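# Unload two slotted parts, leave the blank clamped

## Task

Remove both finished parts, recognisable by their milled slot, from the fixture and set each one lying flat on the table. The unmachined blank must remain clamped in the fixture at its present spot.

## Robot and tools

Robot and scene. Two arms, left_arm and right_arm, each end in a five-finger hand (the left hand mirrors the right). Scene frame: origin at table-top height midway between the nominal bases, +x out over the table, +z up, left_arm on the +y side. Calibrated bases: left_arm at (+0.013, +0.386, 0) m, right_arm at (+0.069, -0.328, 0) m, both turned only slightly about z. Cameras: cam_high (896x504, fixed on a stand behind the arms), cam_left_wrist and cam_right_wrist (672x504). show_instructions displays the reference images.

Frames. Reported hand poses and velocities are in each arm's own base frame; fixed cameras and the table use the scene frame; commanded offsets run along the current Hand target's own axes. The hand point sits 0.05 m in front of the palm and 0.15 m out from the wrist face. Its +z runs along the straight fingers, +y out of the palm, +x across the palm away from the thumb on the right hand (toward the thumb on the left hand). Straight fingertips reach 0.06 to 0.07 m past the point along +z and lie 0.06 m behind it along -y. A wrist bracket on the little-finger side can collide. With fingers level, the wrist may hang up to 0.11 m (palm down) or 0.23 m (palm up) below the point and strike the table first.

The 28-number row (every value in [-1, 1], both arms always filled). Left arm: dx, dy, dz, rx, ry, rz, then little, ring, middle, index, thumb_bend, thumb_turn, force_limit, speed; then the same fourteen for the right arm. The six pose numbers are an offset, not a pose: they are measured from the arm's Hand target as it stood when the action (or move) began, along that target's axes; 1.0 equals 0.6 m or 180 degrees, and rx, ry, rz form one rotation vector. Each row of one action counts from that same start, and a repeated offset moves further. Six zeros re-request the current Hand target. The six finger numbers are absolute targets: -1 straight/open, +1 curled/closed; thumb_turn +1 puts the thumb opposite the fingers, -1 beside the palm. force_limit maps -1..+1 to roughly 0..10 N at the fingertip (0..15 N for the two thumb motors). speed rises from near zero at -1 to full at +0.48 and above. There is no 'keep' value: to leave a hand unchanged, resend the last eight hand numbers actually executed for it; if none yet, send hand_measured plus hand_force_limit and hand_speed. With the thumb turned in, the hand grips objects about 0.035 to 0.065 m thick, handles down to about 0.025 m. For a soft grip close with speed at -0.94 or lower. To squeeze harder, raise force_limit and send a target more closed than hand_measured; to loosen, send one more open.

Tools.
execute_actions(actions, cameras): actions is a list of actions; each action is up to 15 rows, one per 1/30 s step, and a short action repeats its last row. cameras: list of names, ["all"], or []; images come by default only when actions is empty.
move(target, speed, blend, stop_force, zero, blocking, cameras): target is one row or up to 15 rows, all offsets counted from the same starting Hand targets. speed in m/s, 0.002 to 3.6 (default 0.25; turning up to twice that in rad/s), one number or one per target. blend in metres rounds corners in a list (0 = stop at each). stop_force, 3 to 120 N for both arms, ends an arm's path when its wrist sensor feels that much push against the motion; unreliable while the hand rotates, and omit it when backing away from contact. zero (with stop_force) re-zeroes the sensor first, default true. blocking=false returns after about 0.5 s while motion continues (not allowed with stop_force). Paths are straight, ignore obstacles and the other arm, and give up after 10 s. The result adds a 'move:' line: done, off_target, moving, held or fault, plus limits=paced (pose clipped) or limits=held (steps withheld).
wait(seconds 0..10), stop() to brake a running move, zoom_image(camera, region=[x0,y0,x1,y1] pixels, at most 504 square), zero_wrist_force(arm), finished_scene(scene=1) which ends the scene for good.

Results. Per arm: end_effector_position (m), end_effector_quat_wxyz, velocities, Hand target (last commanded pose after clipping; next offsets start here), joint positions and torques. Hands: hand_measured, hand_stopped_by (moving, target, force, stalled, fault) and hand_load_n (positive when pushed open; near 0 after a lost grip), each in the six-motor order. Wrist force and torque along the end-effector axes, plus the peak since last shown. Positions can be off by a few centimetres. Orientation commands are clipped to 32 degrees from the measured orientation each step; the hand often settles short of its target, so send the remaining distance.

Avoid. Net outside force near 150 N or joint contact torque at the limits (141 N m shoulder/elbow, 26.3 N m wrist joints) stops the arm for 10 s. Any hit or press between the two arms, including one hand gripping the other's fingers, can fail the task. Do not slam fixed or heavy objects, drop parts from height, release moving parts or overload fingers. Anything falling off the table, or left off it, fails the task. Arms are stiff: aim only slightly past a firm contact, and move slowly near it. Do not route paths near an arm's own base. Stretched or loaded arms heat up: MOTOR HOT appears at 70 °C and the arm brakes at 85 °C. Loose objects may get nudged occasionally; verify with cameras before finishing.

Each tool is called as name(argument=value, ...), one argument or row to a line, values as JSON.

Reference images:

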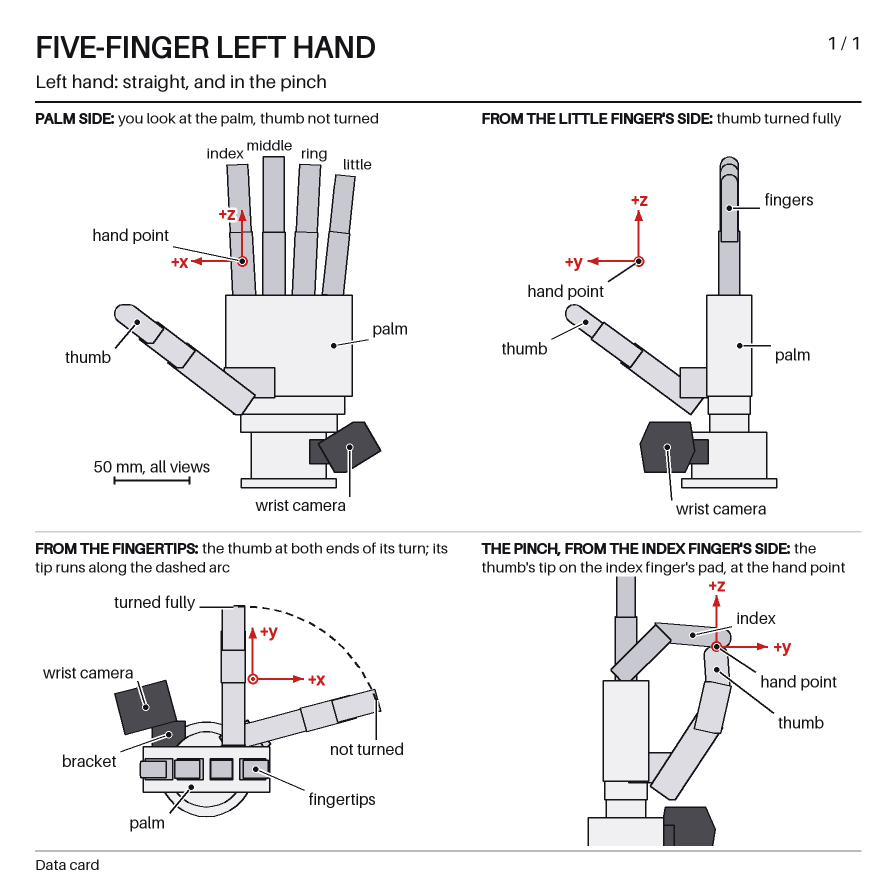

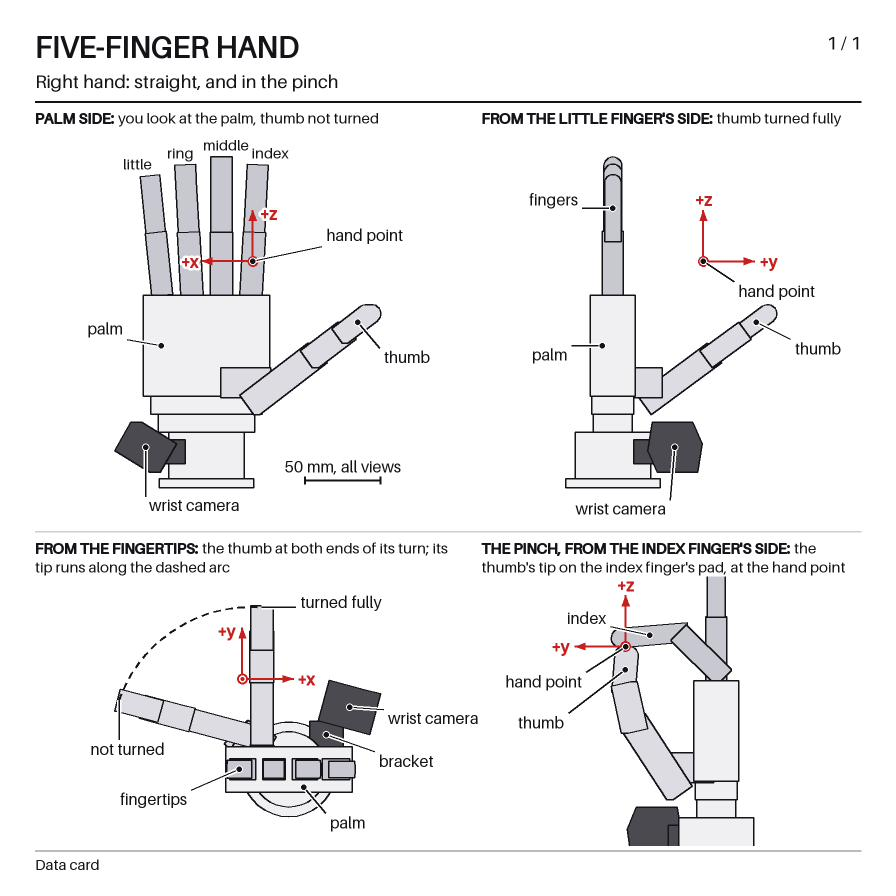

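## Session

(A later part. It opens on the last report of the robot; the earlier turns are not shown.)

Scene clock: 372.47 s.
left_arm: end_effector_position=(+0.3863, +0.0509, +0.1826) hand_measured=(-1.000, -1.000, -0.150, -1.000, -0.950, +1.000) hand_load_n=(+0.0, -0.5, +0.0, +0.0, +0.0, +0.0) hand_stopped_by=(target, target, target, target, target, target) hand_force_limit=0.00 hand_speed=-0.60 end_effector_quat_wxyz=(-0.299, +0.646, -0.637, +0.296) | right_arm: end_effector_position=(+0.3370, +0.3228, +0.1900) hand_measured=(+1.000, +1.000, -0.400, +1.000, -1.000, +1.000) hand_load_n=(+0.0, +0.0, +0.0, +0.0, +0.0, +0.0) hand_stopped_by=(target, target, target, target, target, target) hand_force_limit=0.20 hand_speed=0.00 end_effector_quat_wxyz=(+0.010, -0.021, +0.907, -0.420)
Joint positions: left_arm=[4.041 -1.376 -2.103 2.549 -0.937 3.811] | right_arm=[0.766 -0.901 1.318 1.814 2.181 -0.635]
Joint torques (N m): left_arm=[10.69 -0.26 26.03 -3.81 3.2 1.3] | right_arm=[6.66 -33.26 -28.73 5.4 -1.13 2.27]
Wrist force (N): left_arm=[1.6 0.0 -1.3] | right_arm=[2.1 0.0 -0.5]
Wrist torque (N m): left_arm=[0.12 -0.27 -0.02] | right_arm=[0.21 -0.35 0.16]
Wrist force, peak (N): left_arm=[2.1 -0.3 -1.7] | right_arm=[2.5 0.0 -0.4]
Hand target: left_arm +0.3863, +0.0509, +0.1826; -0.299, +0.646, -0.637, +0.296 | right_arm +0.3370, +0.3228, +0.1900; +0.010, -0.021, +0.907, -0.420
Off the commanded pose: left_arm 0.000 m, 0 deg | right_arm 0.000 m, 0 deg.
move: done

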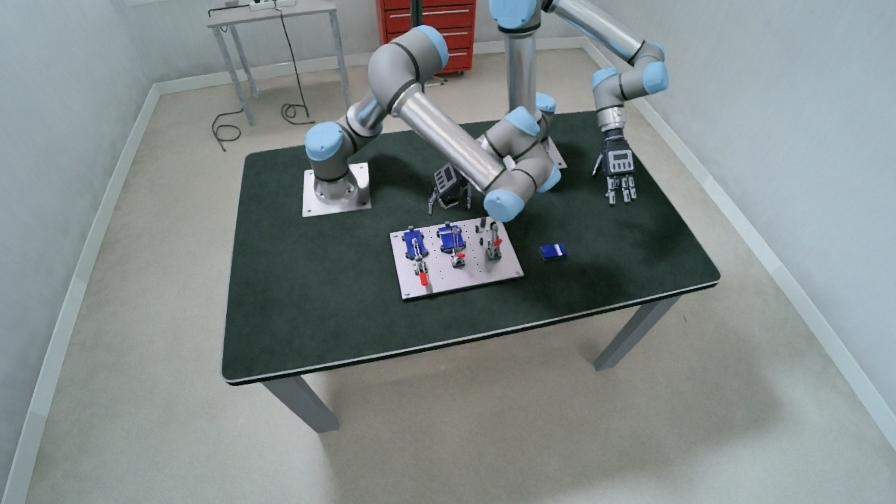

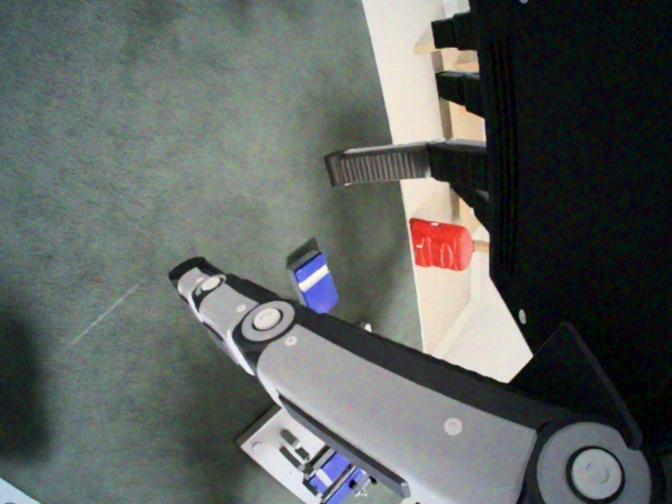

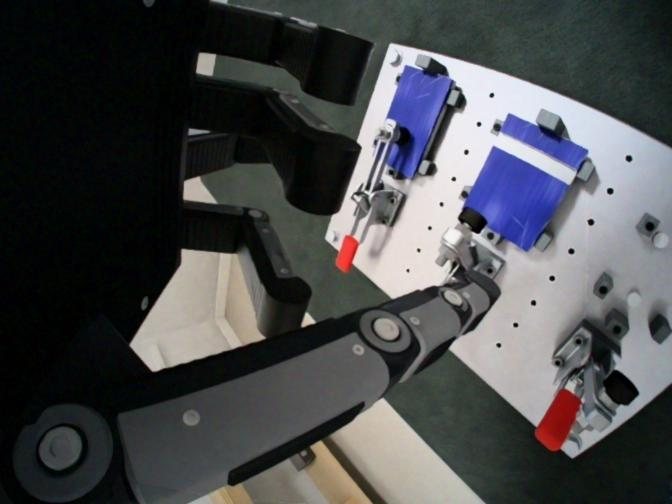

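move(
  target=[
    [0,0,0,0,0,0,-1,-1,-0.15,-1,-0.95,1,0,-0.6,-0.135,-0.063,-0.0723,-0.2155,-0.2155,-0.4656,1,0,0,0,-1,1,0.2,0],
    [0,0,0,0,0,0,-1,-1,-0.15,-1,-0.95,1,0,-0.6,-0.235,-0.029,-0.0435,0,-0.4196,-0.9066,1,0,0,0,-1,1,0.2,0],
  ],
  speed=0.4,
  blend=0.02,
  cameras=["cam_high","cam_right_wrist"],
)

zoom_image(
  camera="cam_right_wrist",
  region=[170, 100, 470, 325],
)

zoom_image(
  camera="cam_high",
  region=[380, 195, 580, 307],
)

Scene clock: 402.73 s.
left_arm: end_effector_position=(+0.3863, +0.0509, +0.1826) hand_measured=(-1.000, -1.000, -0.150, -1.000, -0.950, +1.000) hand_load_n=(+0.0, +0.0, +0.0, +0.0, +0.0, +0.0) hand_stopped_by=(target, target, target, target, target, target) hand_force_limit=0.00 hand_speed=-0.60 end_effector_quat_wxyz=(-0.299, +0.646, -0.637, +0.296) | right_arm: end_effector_position=(+0.4774, +0.3378, +0.2201) hand_measured=(+1.000, +0.000, +0.000, +0.000, -1.000, +1.000) hand_load_n=(+0.0, +0.0, +0.0, +0.0, +0.0, +0.0) hand_stopped_by=(target, target, target, target, target, target) hand_force_limit=0.20 hand_speed=0.00 end_effector_quat_wxyz=(+0.000, +1.000, +0.021, +0.001)
Joint positions: left_arm=[4.041 -1.376 -2.103 2.549 -0.937 3.811] | right_arm=[0.46 -0.637 0.497 1.71 1.572 -4.294]
Joint torques (N m): left_arm=[10.92 0.07 25.29 -3.96 3.26 1.12] | right_arm=[5.94 -62.73 -2.7 -0.32 -1.75 -2.15]
Wrist force (N): left_arm=[1.6 0.0 -1.3] | right_arm=[1.2 0.4 -0.2]
Wrist torque (N m): left_arm=[0.13 -0.28 -0.02] | right_arm=[0.04 -0.21 0.27]
Wrist force, peak (N): left_arm=[1.9 0.2 -1.8] | right_arm=[2.7 0.7 -0.9]
Hand target: left_arm +0.3863, +0.0509, +0.1826; -0.299, +0.646, -0.637, +0.296 | right_arm +0.4774, +0.3378, +0.2201; +0.000, +1.000, +0.021, +0.001
Off the commanded pose: left_arm 0.000 m, 0 deg | right_arm 0.000 m, 0 deg.
move: done
Images, in order (width x height): cam_high 896x504, cam_right_wrist 672x504.

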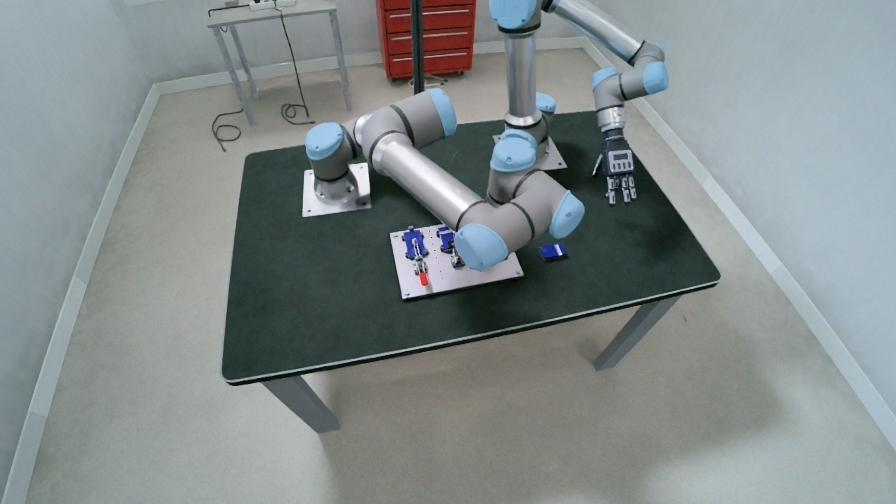

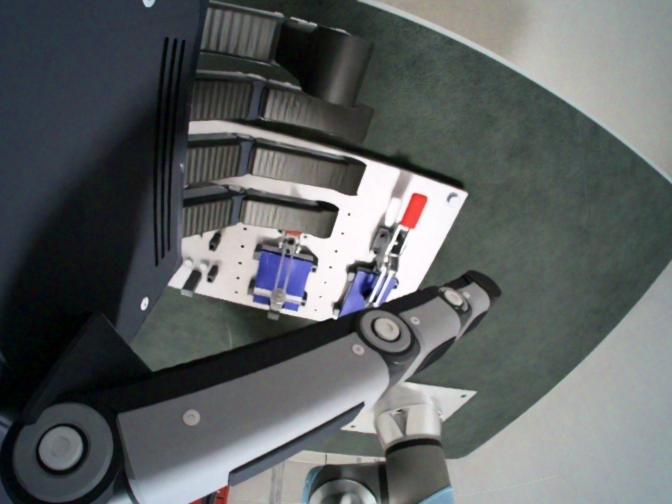

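Scaled by 1.680 from the camera's 672x504 image, which has a finer 960x720 frame.

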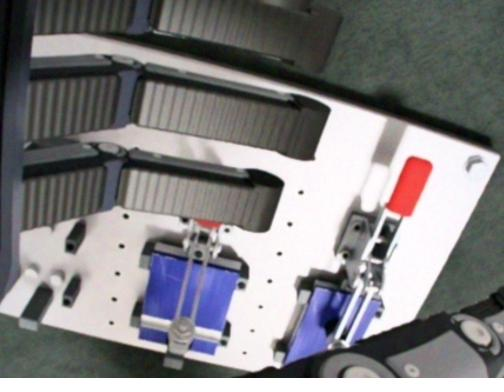

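Scaled by 2.520.

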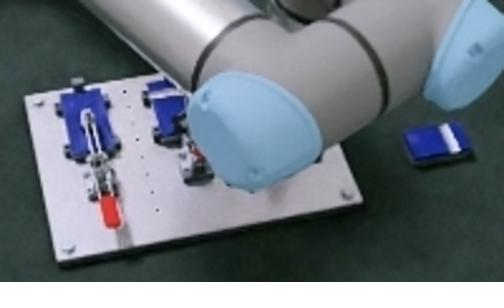

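move(
  target=[
    [0,0,0,0,0,0,-1,-1,-0.15,-1,-0.95,1,0,-0.6,0,0,0.15,0,0,0,1,0,0,0,-1,1,0.2,0],
    [0,0,0,0,0,0,-1,-1,-0.15,-1,-0.95,1,0,-0.6,-0.15,0,0.15,0,0,0,1,0,0,0,-1,1,0.2,0],
  ],
  speed=[0.1,0.05],
  stop_force=8,
  cameras=["cam_left_wrist","cam_right_wrist"],
)

zoom_image(
  camera="cam_right_wrist",
  region=[170, 100, 470, 325],
)

Scene clock: 408.20 s.
left_arm: end_effector_position=(+0.3863, +0.0509, +0.1826) hand_measured=(-1.000, -1.000, -0.150, -1.000, -0.950, +1.000) hand_load_n=(+0.0, +0.0, +0.0, +0.0, +0.0, +0.0) hand_stopped_by=(target, target, target, target, target, target) hand_force_limit=0.00 hand_speed=-0.60 end_effector_quat_wxyz=(-0.299, +0.646, -0.637, +0.296) | right_arm: end_effector_position=(+0.3876, +0.3340, +0.1300) hand_measured=(+1.000, +0.000, +0.000, +0.000, -1.000, +1.000) hand_load_n=(+0.0, +0.0, +0.0, +0.0, +0.0, +0.0) hand_stopped_by=(target, target, target, target, target, target) hand_force_limit=0.20 hand_speed=0.00 end_effector_quat_wxyz=(+0.000, +1.000, +0.021, +0.001)
Joint positions: left_arm=[4.041 -1.376 -2.103 2.549 -0.937 3.811] | right_arm=[0.526 -0.854 1.119 1.305 1.572 -4.229]
Joint torques (N m): left_arm=[10.43 0.37 24.58 -3.81 3.22 1.07] | right_arm=[6.86 -55.3 -3.64 -0.34 -1.23 2.31]
Wrist force (N): left_arm=[1.6 0.1 -1.5] | right_arm=[1.0 0.5 -0.2]
Wrist torque (N m): left_arm=[0.15 -0.29 -0.03] | right_arm=[0.07 -0.20 0.13]
Wrist force, peak (N): left_arm=[1.9 0.0 -1.6] | right_arm=[1.1 0.7 -0.8]
Hand target: left_arm +0.3863, +0.0509, +0.1826; -0.299, +0.646, -0.637, +0.296 | right_arm +0.3876, +0.3340, +0.1300; +0.000, +1.000, +0.021, +0.001
Off the commanded pose: left_arm 0.000 m, 0 deg | right_arm 0.000 m, 0 deg.
move: done
Images, in order (width x height): cam_left_wrist 672x504, cam_right_wrist 672x504.

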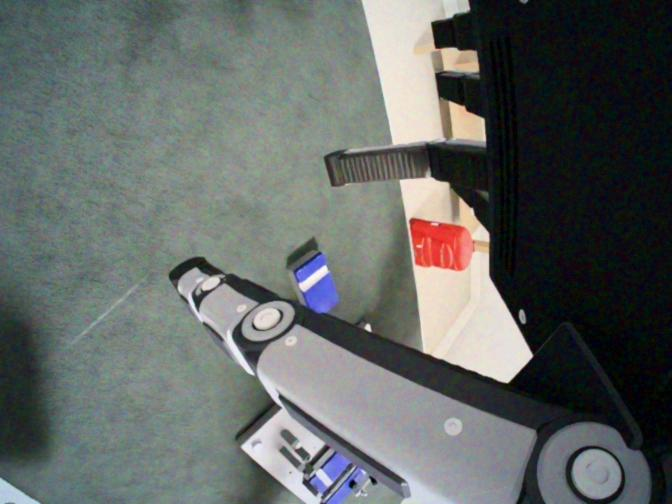

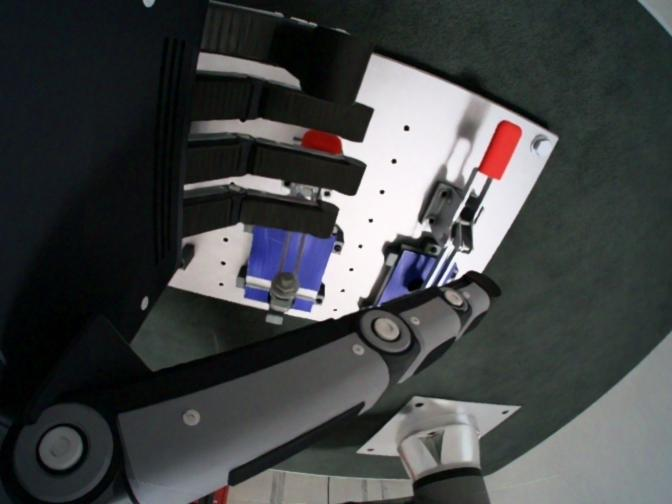

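Scaled by 1.680 from the camera's 672x504 image, which has a finer 960x720 frame.

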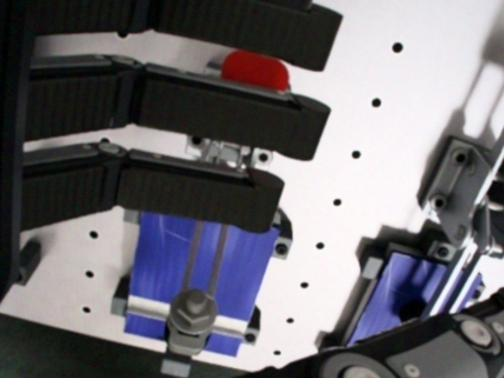

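move(
  target=[
    [0,0,0,0,0,0,-1,-1,-0.15,-1,-0.95,1,0,-0.6,0.15,0,0,0,0,0,1,0,0,0,-1,1,0.2,0],
    [0,0,0,0,0,0,-1,-1,-0.15,-1,-0.95,1,0,-0.6,0.15,0.0033,0.1033,0,0,0,1,0,0,0,-1,1,0.2,0],
    [0,0,0,0,0,0,-1,-1,-0.15,-1,-0.95,1,0,-0.6,0.0417,0.0033,0.1033,0,0,0,1,0,0,0,-1,1,0.2,0],
  ],
  speed=[0.15,0.1,0.04],
  stop_force=6,
  cameras=["cam_right_wrist"],
)

zoom_image(
  camera="cam_right_wrist",
  region=[170, 100, 470, 325],
)

Scene clock: 416.43 s.
left_arm: end_effector_position=(+0.3863, +0.0509, +0.1826) hand_measured=(-1.000, -1.000, -0.150, -1.000, -0.950, +1.000) hand_load_n=(+0.0, +0.0, +0.0, +0.0, -0.5, +0.0) hand_stopped_by=(target, target, target, target, target, target) hand_force_limit=0.00 hand_speed=-0.60 end_effector_quat_wxyz=(-0.299, +0.646, -0.637, +0.296) | right_arm: end_effector_position=(+0.4128, +0.3331, +0.0680) hand_measured=(+1.000, +0.000, +0.000, +0.000, -1.000, +1.000) hand_load_n=(+0.0, +0.0, +0.0, +0.0, +0.0, -0.5) hand_stopped_by=(target, target, target, target, target, target) hand_force_limit=0.20 hand_speed=0.00 end_effector_quat_wxyz=(+0.000, +1.000, +0.021, +0.001)
Joint positions: left_arm=[4.041 -1.376 -2.103 2.549 -0.937 3.811] | right_arm=[0.503 -0.759 1.115 1.214 1.572 -4.252]
Joint torques (N m): left_arm=[10.51 0.29 24.37 -3.93 2.89 1.13] | right_arm=[6.68 -58.37 -2.62 -0.31 0.12 2.21]
Wrist force (N): left_arm=[1.6 0.2 -1.3] | right_arm=[1.0 0.6 -0.5]
Wrist torque (N m): left_arm=[0.15 -0.28 -0.02] | right_arm=[0.11 -0.18 0.13]
Wrist force, peak (N): left_arm=[1.8 0.3 -1.8] | right_arm=[1.7 0.3 -0.9]
Hand target: left_arm +0.3863, +0.0509, +0.1826; -0.299, +0.646, -0.637, +0.296 | right_arm +0.4128, +0.3331, +0.0680; +0.000, +1.000, +0.021, +0.001
Off the commanded pose: left_arm 0.000 m, 0 deg | right_arm 0.000 m, 0 deg.
move: done
Images, in order (width x height): cam_right_wrist 672x504.

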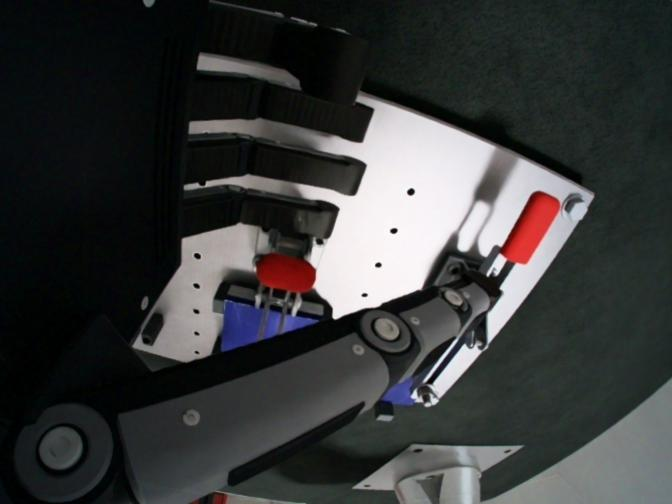

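Scaled by 1.680 from the camera's 672x504 image, which has a finer 960x720 frame.

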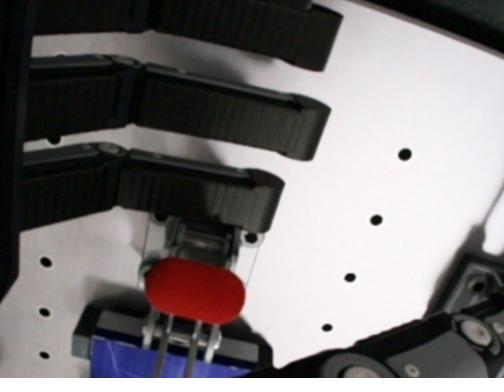

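move(
  target=[
    [0,0,0,0,0,0,-1,-1,-0.15,-1,-0.95,1,0,-0.6,0,0,-0.087,0,0,0,1,0,0,0,-1,1,0.2,0],
  ],
  speed=0.02,
  stop_force=3,
  cameras=["cam_right_wrist"],
)

zoom_image(
  camera="cam_right_wrist",
  region=[170, 100, 470, 325],
)

Scene clock: 427.30 s.
left_arm: end_effector_position=(+0.3863, +0.0509, +0.1826) hand_measured=(-1.000, -1.000, -0.150, -1.000, -0.950, +1.000) hand_load_n=(+0.0, +0.0, +0.0, +0.0, -0.5, +0.0) hand_stopped_by=(target, target, target, target, target, target) hand_force_limit=0.00 hand_speed=-0.60 end_effector_quat_wxyz=(-0.299, +0.646, -0.637, +0.296) | right_arm: end_effector_position=(+0.4128, +0.3331, +0.0868) hand_measured=(+1.000, +0.000, +0.000, +0.000, -1.000, +1.000) hand_load_n=(+0.0, +0.0, +0.0, +0.5, +0.0, +0.0) hand_stopped_by=(target, target, target, target, target, target) hand_force_limit=0.20 hand_speed=0.00 end_effector_quat_wxyz=(+0.000, +1.000, +0.021, +0.001)
Joint positions: left_arm=[4.041 -1.376 -2.103 2.549 -0.937 3.811] | right_arm=[0.503 -0.775 1.094 1.251 1.572 -4.252]
Joint torques (N m): left_arm=[10.12 0 24.36 -3.96 2.95 0.9] | right_arm=[4.92 -37.9 -3.02 -0.25 -0.93 2.09]
Wrist force (N): left_arm=[1.5 0.0 -1.1] | right_arm=[0.8 0.2 -0.3]
Wrist torque (N m): left_arm=[0.12 -0.25 -0.03] | right_arm=[0.04 -0.17 0.11]
Wrist force, peak (N): left_arm=[2.0 0.4 -1.7] | right_arm=[2.2 0.1 2.7]
Hand target: left_arm +0.3863, +0.0509, +0.1826; -0.299, +0.646, -0.637, +0.296 | right_arm +0.4128, +0.3331, +0.0868; +0.000, +1.000, +0.021, +0.001 (not the last commanded pose)
Off the commanded pose: left_arm 0.000 m, 0 deg | right_arm 0.033 m, 0 deg.
move: contact (right_arm)
Images, in order (width x height): cam_right_wrist 672x504.

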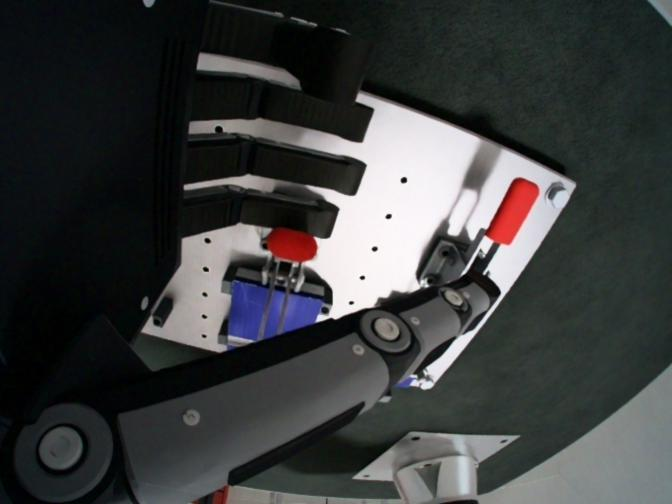

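Scaled by 1.680 from the camera's 672x504 image, which has a finer 960x720 frame.

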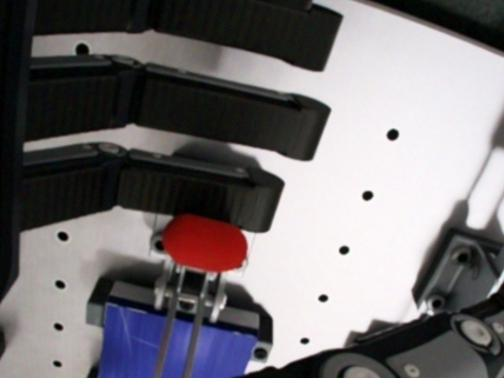

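move(
  target=[
    [0,0,0,0,0,0,-1,-1,-0.15,-1,-0.95,1,0,-0.6,-0.0072,0,-0.0187,0,0,0,1,0,0,0,-1,1,0.2,0],
    [0,0,0,0,0,0,-1,-1,-0.15,-1,-0.95,1,0,-0.6,-0.0183,0,-0.0343,0,0,0,1,0,0,0,-1,1,0.2,0],
    [0,0,0,0,0,0,-1,-1,-0.15,-1,-0.95,1,0,-0.6,-0.0292,0,-0.0437,0,0,0,1,0,0,0,-1,1,0.2,0],
  ],
  speed=0.03,
  stop_force=10,
  cameras=["cam_right_wrist"],
)

zoom_image(
  camera="cam_right_wrist",
  region=[170, 100, 470, 325],
)

Scene clock: 432.33 s.
left_arm: end_effector_position=(+0.3863, +0.0509, +0.1826) hand_measured=(-1.000, -1.000, -0.150, -1.000, -0.950, +1.000) hand_load_n=(+0.0, +0.0, +0.0, +0.0, +0.0, +0.0) hand_stopped_by=(target, target, target, target, target, target) hand_force_limit=0.00 hand_speed=-0.60 end_effector_quat_wxyz=(-0.299, +0.646, -0.637, +0.296) | right_arm: end_effector_position=(+0.3997, +0.3325, +0.1092) hand_measured=(+1.000, +0.000, +0.000, +0.000, -1.000, +1.000) hand_load_n=(+0.0, +0.0, +0.0, +4.0, -0.5, +0.0) hand_stopped_by=(target, target, target, target, target, target) hand_force_limit=0.20 hand_speed=0.00 end_effector_quat_wxyz=(+0.000, +1.000, +0.021, +0.001)
Joint positions: left_arm=[4.041 -1.376 -2.103 2.549 -0.937 3.811] | right_arm=[0.513 -0.819 1.113 1.276 1.572 -4.241]
Joint torques (N m): left_arm=[9.56 -0.18 24.11 -3.77 3.03 0.95] | right_arm=[-4.09 -38.7 -28.86 2.1 -2.2 -1.83]
Wrist force (N): left_arm=[1.5 0.0 -1.5] | right_arm=[8.1 0.9 4.5]
Wrist torque (N m): left_arm=[0.15 -0.27 -0.03] | right_arm=[-0.03 -0.14 0.27]
Wrist force, peak (N): left_arm=[1.7 0.2 -1.8] | right_arm=[22.2 3.0 12.6]
Hand target: left_arm +0.3863, +0.0509, +0.1826; -0.299, +0.646, -0.637, +0.296 | right_arm +0.3997, +0.3325, +0.1092; +0.000, +1.000, +0.021, +0.001 (not the last commanded pose)
Off the commanded pose: left_arm 0.000 m, 0 deg | right_arm 0.006 m, 0 deg.
move: contact (right_arm); path passed 2 of 3 targets
Images, in order (width x height): cam_right_wrist 672x504.

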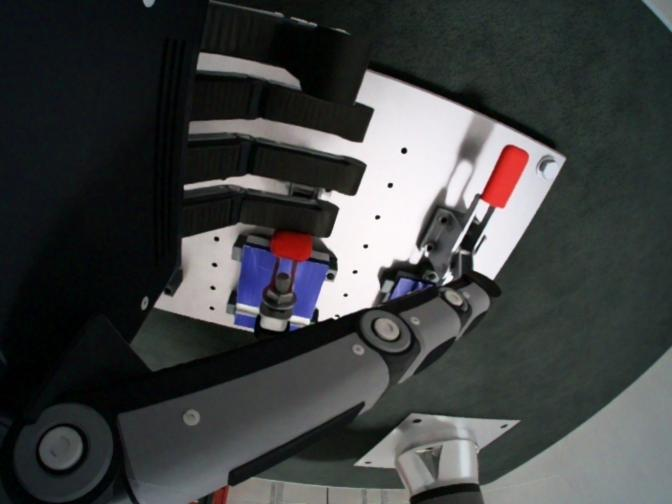

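Scaled by 1.680 from the camera's 672x504 image, which has a finer 960x720 frame.

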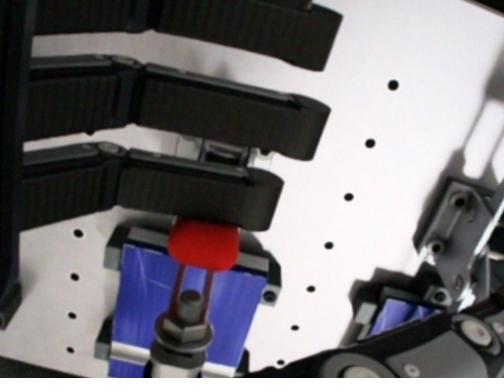

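move(
  target=[
    [0,0,0,0,0,0,-1,-1,-0.15,-1,-0.95,1,0,-0.6,0.12,0,0.01,0,0,0,1,0,0,0,-1,1,0.2,0],
    [0,0,0,0,0,0,-1,-1,-0.15,-1,-0.95,1,0,-0.6,0.12,0,-0.18,0,0,0,1,0,0,0,-1,1,0.2,0],
  ],
  speed=[0.06,0.2],
  blend=0.01,
  cameras=["cam_right_wrist"],
)

zoom_image(
  camera="cam_right_wrist",
  region=[170, 100, 470, 325],
)

Scene clock: 435.50 s.
left_arm: end_effector_position=(+0.3863, +0.0509, +0.1826) hand_measured=(-1.000, -1.000, -0.150, -1.000, -0.950, +1.000) hand_load_n=(+0.0, -0.5, +0.0, +0.0, +0.0, +0.0) hand_stopped_by=(target, target, target, target, target, target) hand_force_limit=0.00 hand_speed=-0.60 end_effector_quat_wxyz=(-0.299, +0.646, -0.637, +0.296) | right_arm: end_effector_position=(+0.4715, +0.3356, +0.2172) hand_measured=(+1.000, +0.000, +0.000, +0.000, -1.000, +1.000) hand_load_n=(+0.0, +0.0, +0.0, +0.0, +0.0, +0.0) hand_stopped_by=(target, target, target, target, target, target) hand_force_limit=0.20 hand_speed=0.00 end_effector_quat_wxyz=(+0.000, +1.000, +0.021, +0.001)
Joint positions: left_arm=[4.041 -1.376 -2.103 2.549 -0.937 3.811] | right_arm=[0.461 -0.668 0.561 1.677 1.572 -4.293]
Joint torques (N m): left_arm=[10.14 -0.62 23.24 -3.71 2.79 0.79] | right_arm=[6.7 -42.18 -31.16 4.98 1.74 2.33]
Wrist force (N): left_arm=[1.6 0.3 -1.5] | right_arm=[0.8 0.4 -0.2]
Wrist torque (N m): left_arm=[0.18 -0.28 -0.03] | right_arm=[0.07 -0.15 0.18]
Wrist force, peak (N): left_arm=[1.8 0.1 -1.9] | right_arm=[7.8 1.3 4.6]
Hand target: left_arm +0.3863, +0.0509, +0.1826; -0.299, +0.646, -0.637, +0.296 | right_arm +0.4715, +0.3356, +0.2173; +0.000, +1.000, +0.021, +0.001
Off the commanded pose: left_arm 0.000 m, 0 deg | right_arm 0.000 m, 0 deg.
move: done
Images, in order (width x height): cam_right_wrist 672x504.

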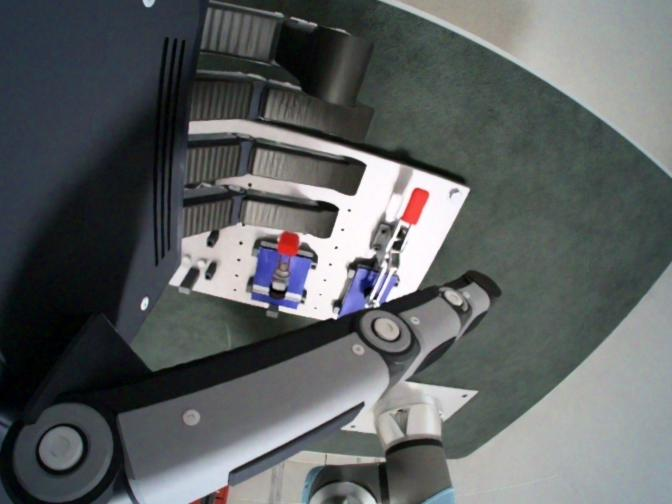

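Scaled by 1.680 from the camera's 672x504 image, which has a finer 960x720 frame.

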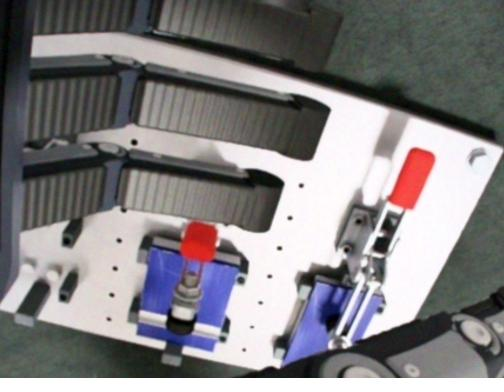

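move(
  target=[
    [0,0,0,0,0,0,-1,-1,-0.15,-1,-0.95,1,0,-0.6,-0.1233,-0.002,-0.049,0,0,0.5,1,1,-0.4,1,-1,1,0.2,0],
    [0,0,0,0,0,0,-1,-1,-0.15,-1,-0.95,1,0,-0.6,-0.2483,-0.002,0.0455,0,0.4196,0.9066,1,1,-0.4,1,-1,1,0.2,0],
  ],
  speed=0.4,
  blend=0.02,
  cameras=["cam_high","cam_right_wrist"],
)

zoom_image(
  camera="cam_right_wrist",
  region=[370, 80, 670, 305],
)

Scene clock: 442.47 s.
left_arm: end_effector_position=(+0.3863, +0.0509, +0.1826) hand_measured=(-1.000, -1.000, -0.150, -1.000, -0.950, +1.000) hand_load_n=(+0.0, +0.0, +0.0, +0.0, +0.0, +0.0) hand_stopped_by=(target, target, target, target, target, target) hand_force_limit=0.00 hand_speed=-0.60 end_effector_quat_wxyz=(-0.299, +0.646, -0.637, +0.296) | right_arm: end_effector_position=(+0.3226, +0.3305, +0.1898) hand_measured=(+1.000, +1.000, -0.400, +1.000, -1.000, +1.000) hand_load_n=(+0.0, +0.0, +0.0, +0.0, +0.0, +0.0) hand_stopped_by=(target, target, target, target, target, target) hand_force_limit=0.20 hand_speed=0.00 end_effector_quat_wxyz=(+0.010, -0.021, +0.907, -0.420)
Joint positions: left_arm=[4.041 -1.376 -2.103 2.549 -0.937 3.811] | right_arm=[0.795 -0.904 1.327 1.824 2.163 -0.607]
Joint torques (N m): left_arm=[10.72 0.21 22.09 -3.87 2.83 0.69] | right_arm=[6.63 -32.96 -28.89 5.19 -1.11 2.17]
Wrist force (N): left_arm=[1.7 0.1 -1.6] | right_arm=[2.2 0.1 -0.6]
Wrist torque (N m): left_arm=[0.16 -0.31 -0.02] | right_arm=[0.22 -0.38 0.17]
Wrist force, peak (N): left_arm=[2.0 0.2 -1.7] | right_arm=[2.4 0.1 -0.4]
Hand target: left_arm +0.3863, +0.0509, +0.1826; -0.299, +0.646, -0.637, +0.296 | right_arm +0.3226, +0.3305, +0.1897; +0.010, -0.021, +0.907, -0.420
Off the commanded pose: left_arm 0.000 m, 0 deg | right_arm 0.000 m, 0 deg.
move: done
Images, in order (width x height): cam_high 896x504, cam_right_wrist 672x504.

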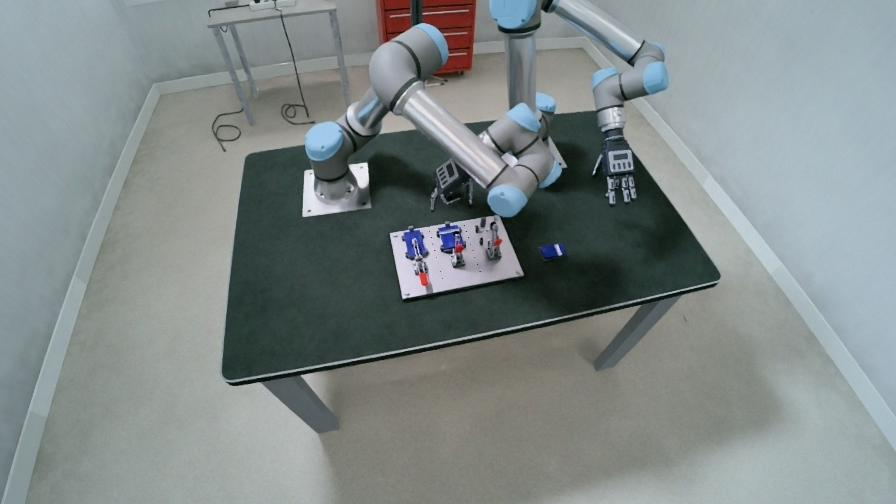

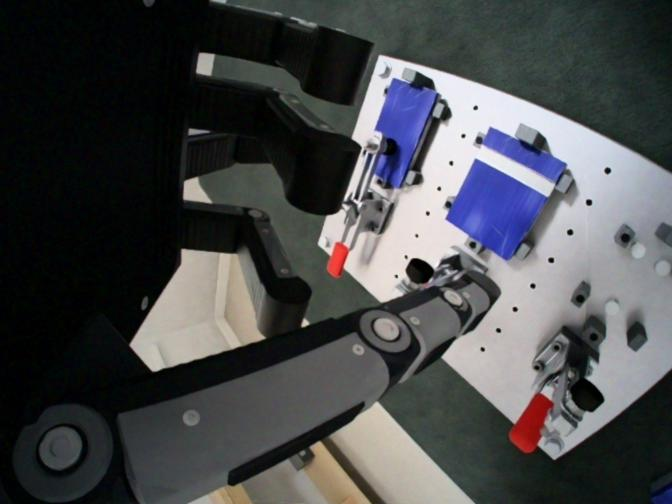

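Scaled by 1.680 from the camera's 672x504 image, which has a finer 960x720 frame.

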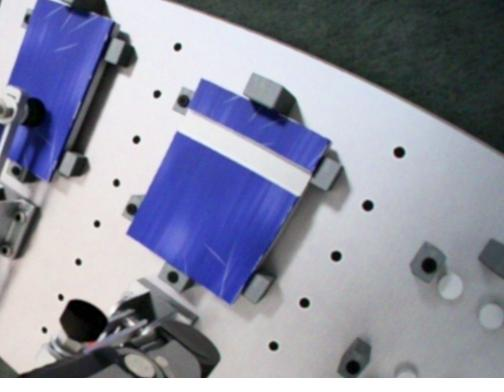

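move(
  target=[0,0,0,0,0,0,-1,-1,-0.15,-1,-0.95,1,0,-0.6,0,0.1488,0.1215,0,0,0,1,1,-0.4,1,-1,1,0.2,0],
  speed=0.08,
  stop_force=5,
  cameras=["cam_high","cam_right_wrist"],
)

zoom_image(
  camera="cam_right_wrist",
  region=[330, 80, 672, 336],
)

zoom_image(
  camera="cam_high",
  region=[400, 195, 540, 285],
)

Scene clock: 447.70 s.
left_arm: end_effector_position=(+0.3863, +0.0509, +0.1826) hand_measured=(-1.000, -1.000, -0.150, -1.000, -0.950, +1.000) hand_load_n=(+0.0, +0.0, +0.0, +0.0, +0.0, +0.0) hand_stopped_by=(target, target, target, target, target, target) hand_force_limit=0.00 hand_speed=-0.60 end_effector_quat_wxyz=(-0.299, +0.646, -0.637, +0.296) | right_arm: end_effector_position=(+0.3225, +0.3327, +0.0745) hand_measured=(+1.000, +1.000, -0.400, +1.000, -1.000, +1.000) hand_load_n=(+0.0, +0.0, +0.0, +0.0, +0.0, +0.0) hand_stopped_by=(target, target, target, target, target, target) hand_force_limit=0.20 hand_speed=0.00 end_effector_quat_wxyz=(+0.010, -0.021, +0.907, -0.420)
Joint positions: left_arm=[4.041 -1.376 -2.103 2.549 -0.937 3.811] | right_arm=[0.798 -0.759 1.402 1.606 2.161 -0.604]
Joint torques (N m): left_arm=[9.19 0.04 23.39 -3.78 2.72 0.61] | right_arm=[7.01 -35.28 0.41 -0.09 -1.18 1.92]
Wrist force (N): left_arm=[1.5 0.1 -1.5] | right_arm=[2.0 0.1 -0.8]
Wrist torque (N m): left_arm=[0.14 -0.26 -0.03] | right_arm=[0.24 -0.34 0.15]
Wrist force, peak (N): left_arm=[1.7 0.2 -1.9] | right_arm=[2.5 0.3 -0.4]
Hand target: left_arm +0.3863, +0.0509, +0.1826; -0.299, +0.646, -0.637, +0.296 | right_arm +0.3225, +0.3327, +0.0745; +0.010, -0.021, +0.907, -0.420
Off the commanded pose: left_arm 0.000 m, 0 deg | right_arm 0.000 m, 0 deg.
move: done
Images, in order (width x height): cam_high 896x504, cam_right_wrist 672x504.

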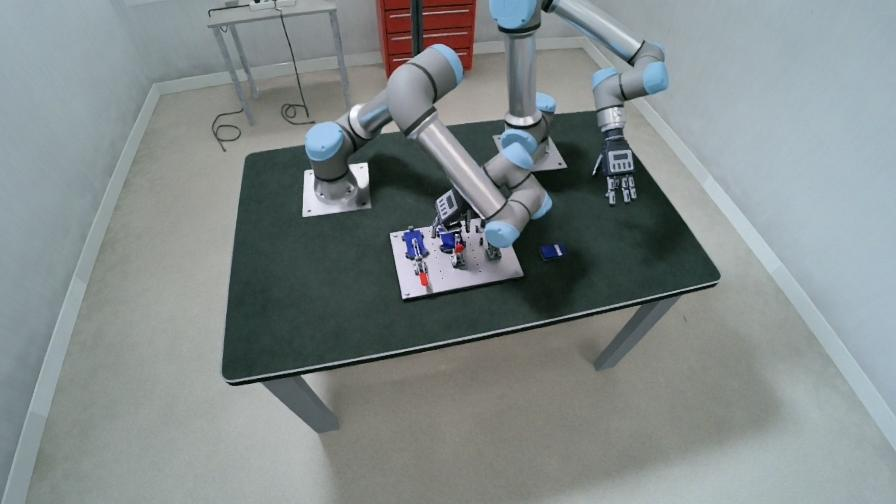

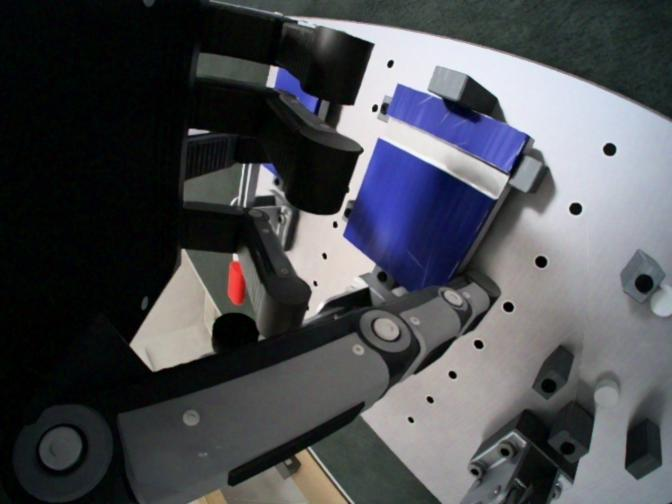

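Scaled by 1.474 from the camera's 672x504 image, which has a finer 960x720 frame.

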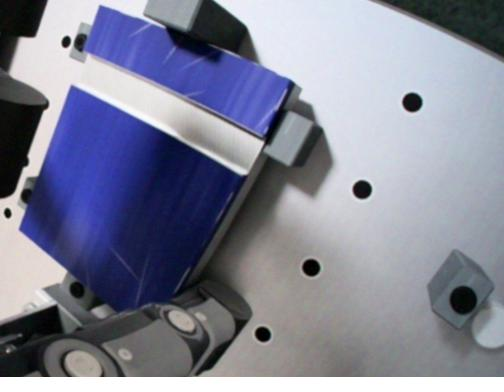

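Scaled by 3.600.

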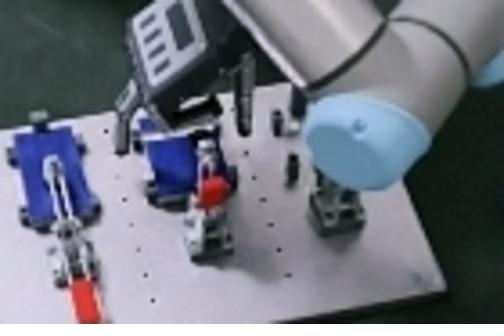

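move(
  target=[
    [0,0,0,0,0,0,-1,-1,-0.15,-1,-0.95,1,0,-0.6,0.0117,0,0,0,0,0,1,1,-0.4,1,-1,1,0.2,0],
    [0,0,0,0,0,0,-1,-1,-0.15,-1,-0.95,1,0,-0.6,0.0117,0.0184,0.0156,0,0,0,1,1,-0.4,1,-1,1,0.2,0],
  ],
  speed=0.02,
  stop_force=4,
  cameras=["cam_high","cam_right_wrist"],
)

zoom_image(
  camera="cam_right_wrist",
  region=[330, 80, 672, 336],
)

zoom_image(
  camera="cam_high",
  region=[400, 195, 540, 285],
)

Scene clock: 453.17 s.
left_arm: end_effector_position=(+0.3863, +0.0509, +0.1826) hand_measured=(-1.000, -1.000, -0.150, -1.000, -0.950, +1.000) hand_load_n=(+0.0, +0.0, +0.0, +0.0, +0.0, +0.0) hand_stopped_by=(target, target, target, target, target, target) hand_force_limit=0.00 hand_speed=-0.60 end_effector_quat_wxyz=(-0.299, +0.646, -0.637, +0.296) | right_arm: end_effector_position=(+0.3155, +0.3323, +0.0600) hand_measured=(+1.000, +1.000, -0.400, +1.000, -1.000, +1.000) hand_load_n=(+0.0, +0.0, +0.0, +0.0, +0.0, +0.0) hand_stopped_by=(target, target, target, target, target, target) hand_force_limit=0.20 hand_speed=0.00 end_effector_quat_wxyz=(+0.010, -0.021, +0.907, -0.420)
Joint positions: left_arm=[4.041 -1.376 -2.103 2.549 -0.937 3.811] | right_arm=[0.807 -0.745 1.422 1.576 2.156 -0.596]
Joint torques (N m): left_arm=[10 -0.16 22.88 -3.74 2.85 0.53] | right_arm=[6.44 -35.67 0.48 -0.05 -0.83 1.76]
Wrist force (N): left_arm=[1.7 0.0 -1.4] | right_arm=[2.1 0.0 -0.4]
Wrist torque (N m): left_arm=[0.13 -0.29 -0.01] | right_arm=[0.20 -0.35 0.17]
Wrist force, peak (N): left_arm=[2.0 0.1 -1.6] | right_arm=[2.5 0.1 -0.4]
Hand target: left_arm +0.3863, +0.0509, +0.1826; -0.299, +0.646, -0.637, +0.296 | right_arm +0.3155, +0.3323, +0.0600; +0.010, -0.021, +0.907, -0.420
Off the commanded pose: left_arm 0.000 m, 0 deg | right_arm 0.000 m, 0 deg.
move: done
Images, in order (width x height): cam_high 896x504, cam_right_wrist 672x504.

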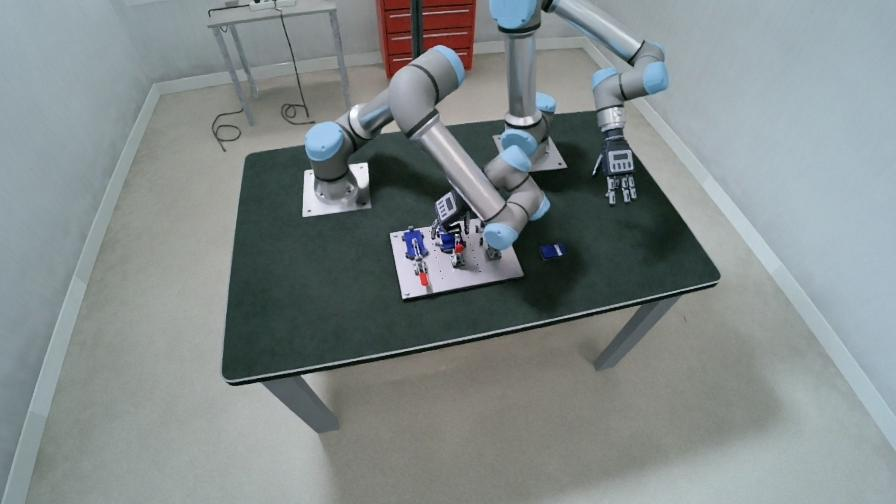

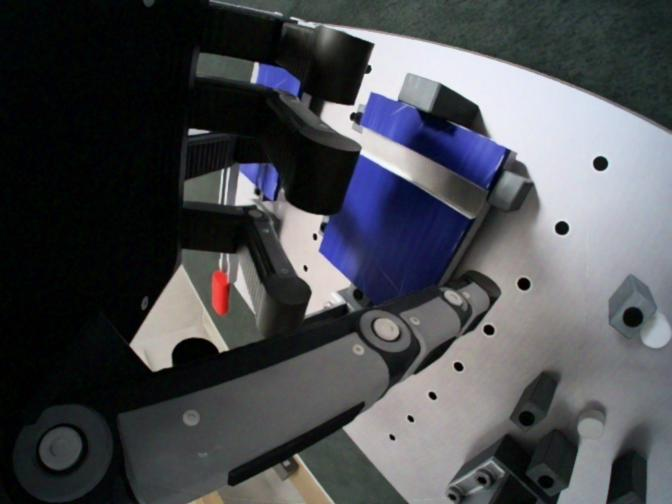

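Scaled by 1.474 from the camera's 672x504 image, which has a finer 960x720 frame.

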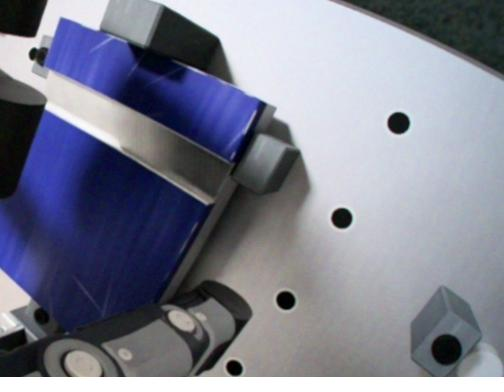

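Scaled by 3.600.

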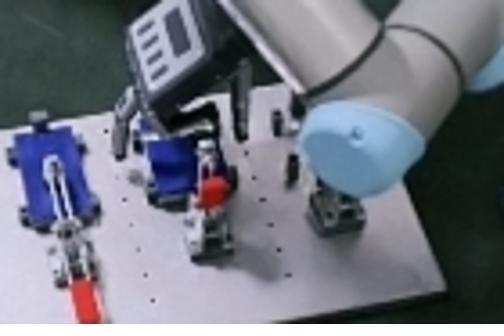

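move(
  target=[
    [0,0,0,0,0,0,-1,-1,-0.15,-1,-0.95,1,0,-0.6,0.01,0,0,0,0,0,1,1,-0.4,1,-1,1,0.2,0],
    [0,0,0,0,0,0,-1,-1,-0.15,-1,-0.95,1,0,-0.6,0.01,0.0214,0.0181,0,0,0,1,1,-0.4,1,-1,1,0.2,0],
  ],
  speed=0.015,
  stop_force=4,
  cameras=["cam_right_wrist"],
)

zoom_image(
  camera="cam_right_wrist",
  region=[330, 120, 672, 376],
)

Scene clock: 457.93 s.
left_arm: end_effector_position=(+0.3863, +0.0509, +0.1826) hand_measured=(-1.000, -1.000, -0.150, -1.000, -0.950, +1.000) hand_load_n=(+0.0, +0.0, +0.0, +0.0, +0.0, +0.0) hand_stopped_by=(target, target, target, target, target, target) hand_force_limit=0.00 hand_speed=-0.60 end_effector_quat_wxyz=(-0.299, +0.646, -0.637, +0.296) | right_arm: end_effector_position=(+0.3095, +0.3321, +0.0432) hand_measured=(+1.000, +1.000, -0.400, +1.000, -1.000, +1.000) hand_load_n=(+0.0, +0.0, +0.0, +0.0, +0.0, +0.0) hand_stopped_by=(target, target, target, target, target, target) hand_force_limit=0.20 hand_speed=0.00 end_effector_quat_wxyz=(+0.010, -0.021, +0.907, -0.420)
Joint positions: left_arm=[4.041 -1.376 -2.103 2.549 -0.937 3.811] | right_arm=[0.815 -0.725 1.439 1.544 2.151 -0.589]
Joint torques (N m): left_arm=[10 -0.88 21.53 -3.9 2.89 0.44] | right_arm=[6.87 -35.25 0.9 -0.01 -0.89 2.02]
Wrist force (N): left_arm=[1.6 0.0 -1.6] | right_arm=[1.9 0.3 -0.3]
Wrist torque (N m): left_arm=[0.14 -0.29 -0.02] | right_arm=[0.23 -0.33 0.16]
Wrist force, peak (N): left_arm=[1.9 0.2 -1.7] | right_arm=[2.5 0.1 -0.8]
Hand target: left_arm +0.3863, +0.0509, +0.1826; -0.299, +0.646, -0.637, +0.296 | right_arm +0.3095, +0.3321, +0.0432; +0.010, -0.021, +0.907, -0.420
Off the commanded pose: left_arm 0.000 m, 0 deg | right_arm 0.000 m, 0 deg.
move: done
Images, in order (width x height): cam_right_wrist 672x504.

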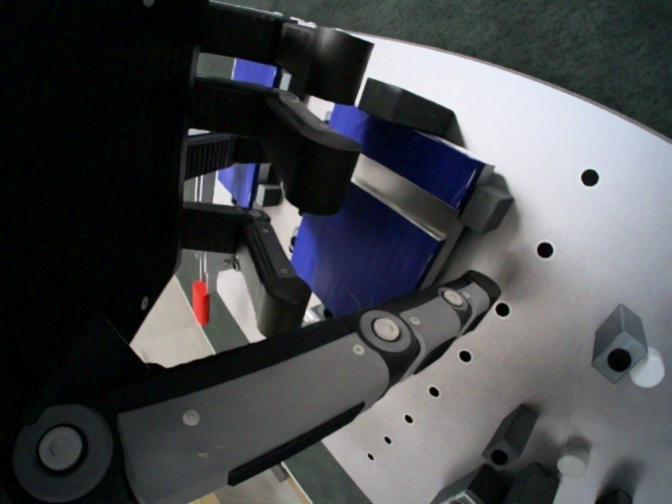

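Scaled by 1.474 from the camera's 672x504 image, which has a finer 960x720 frame.

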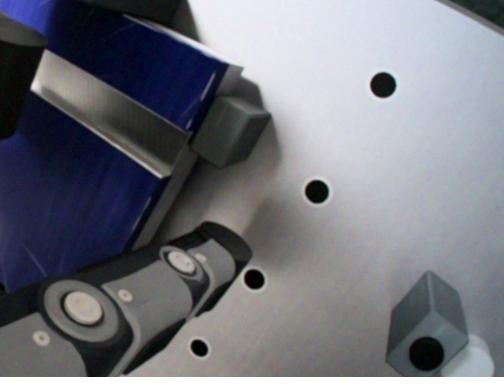

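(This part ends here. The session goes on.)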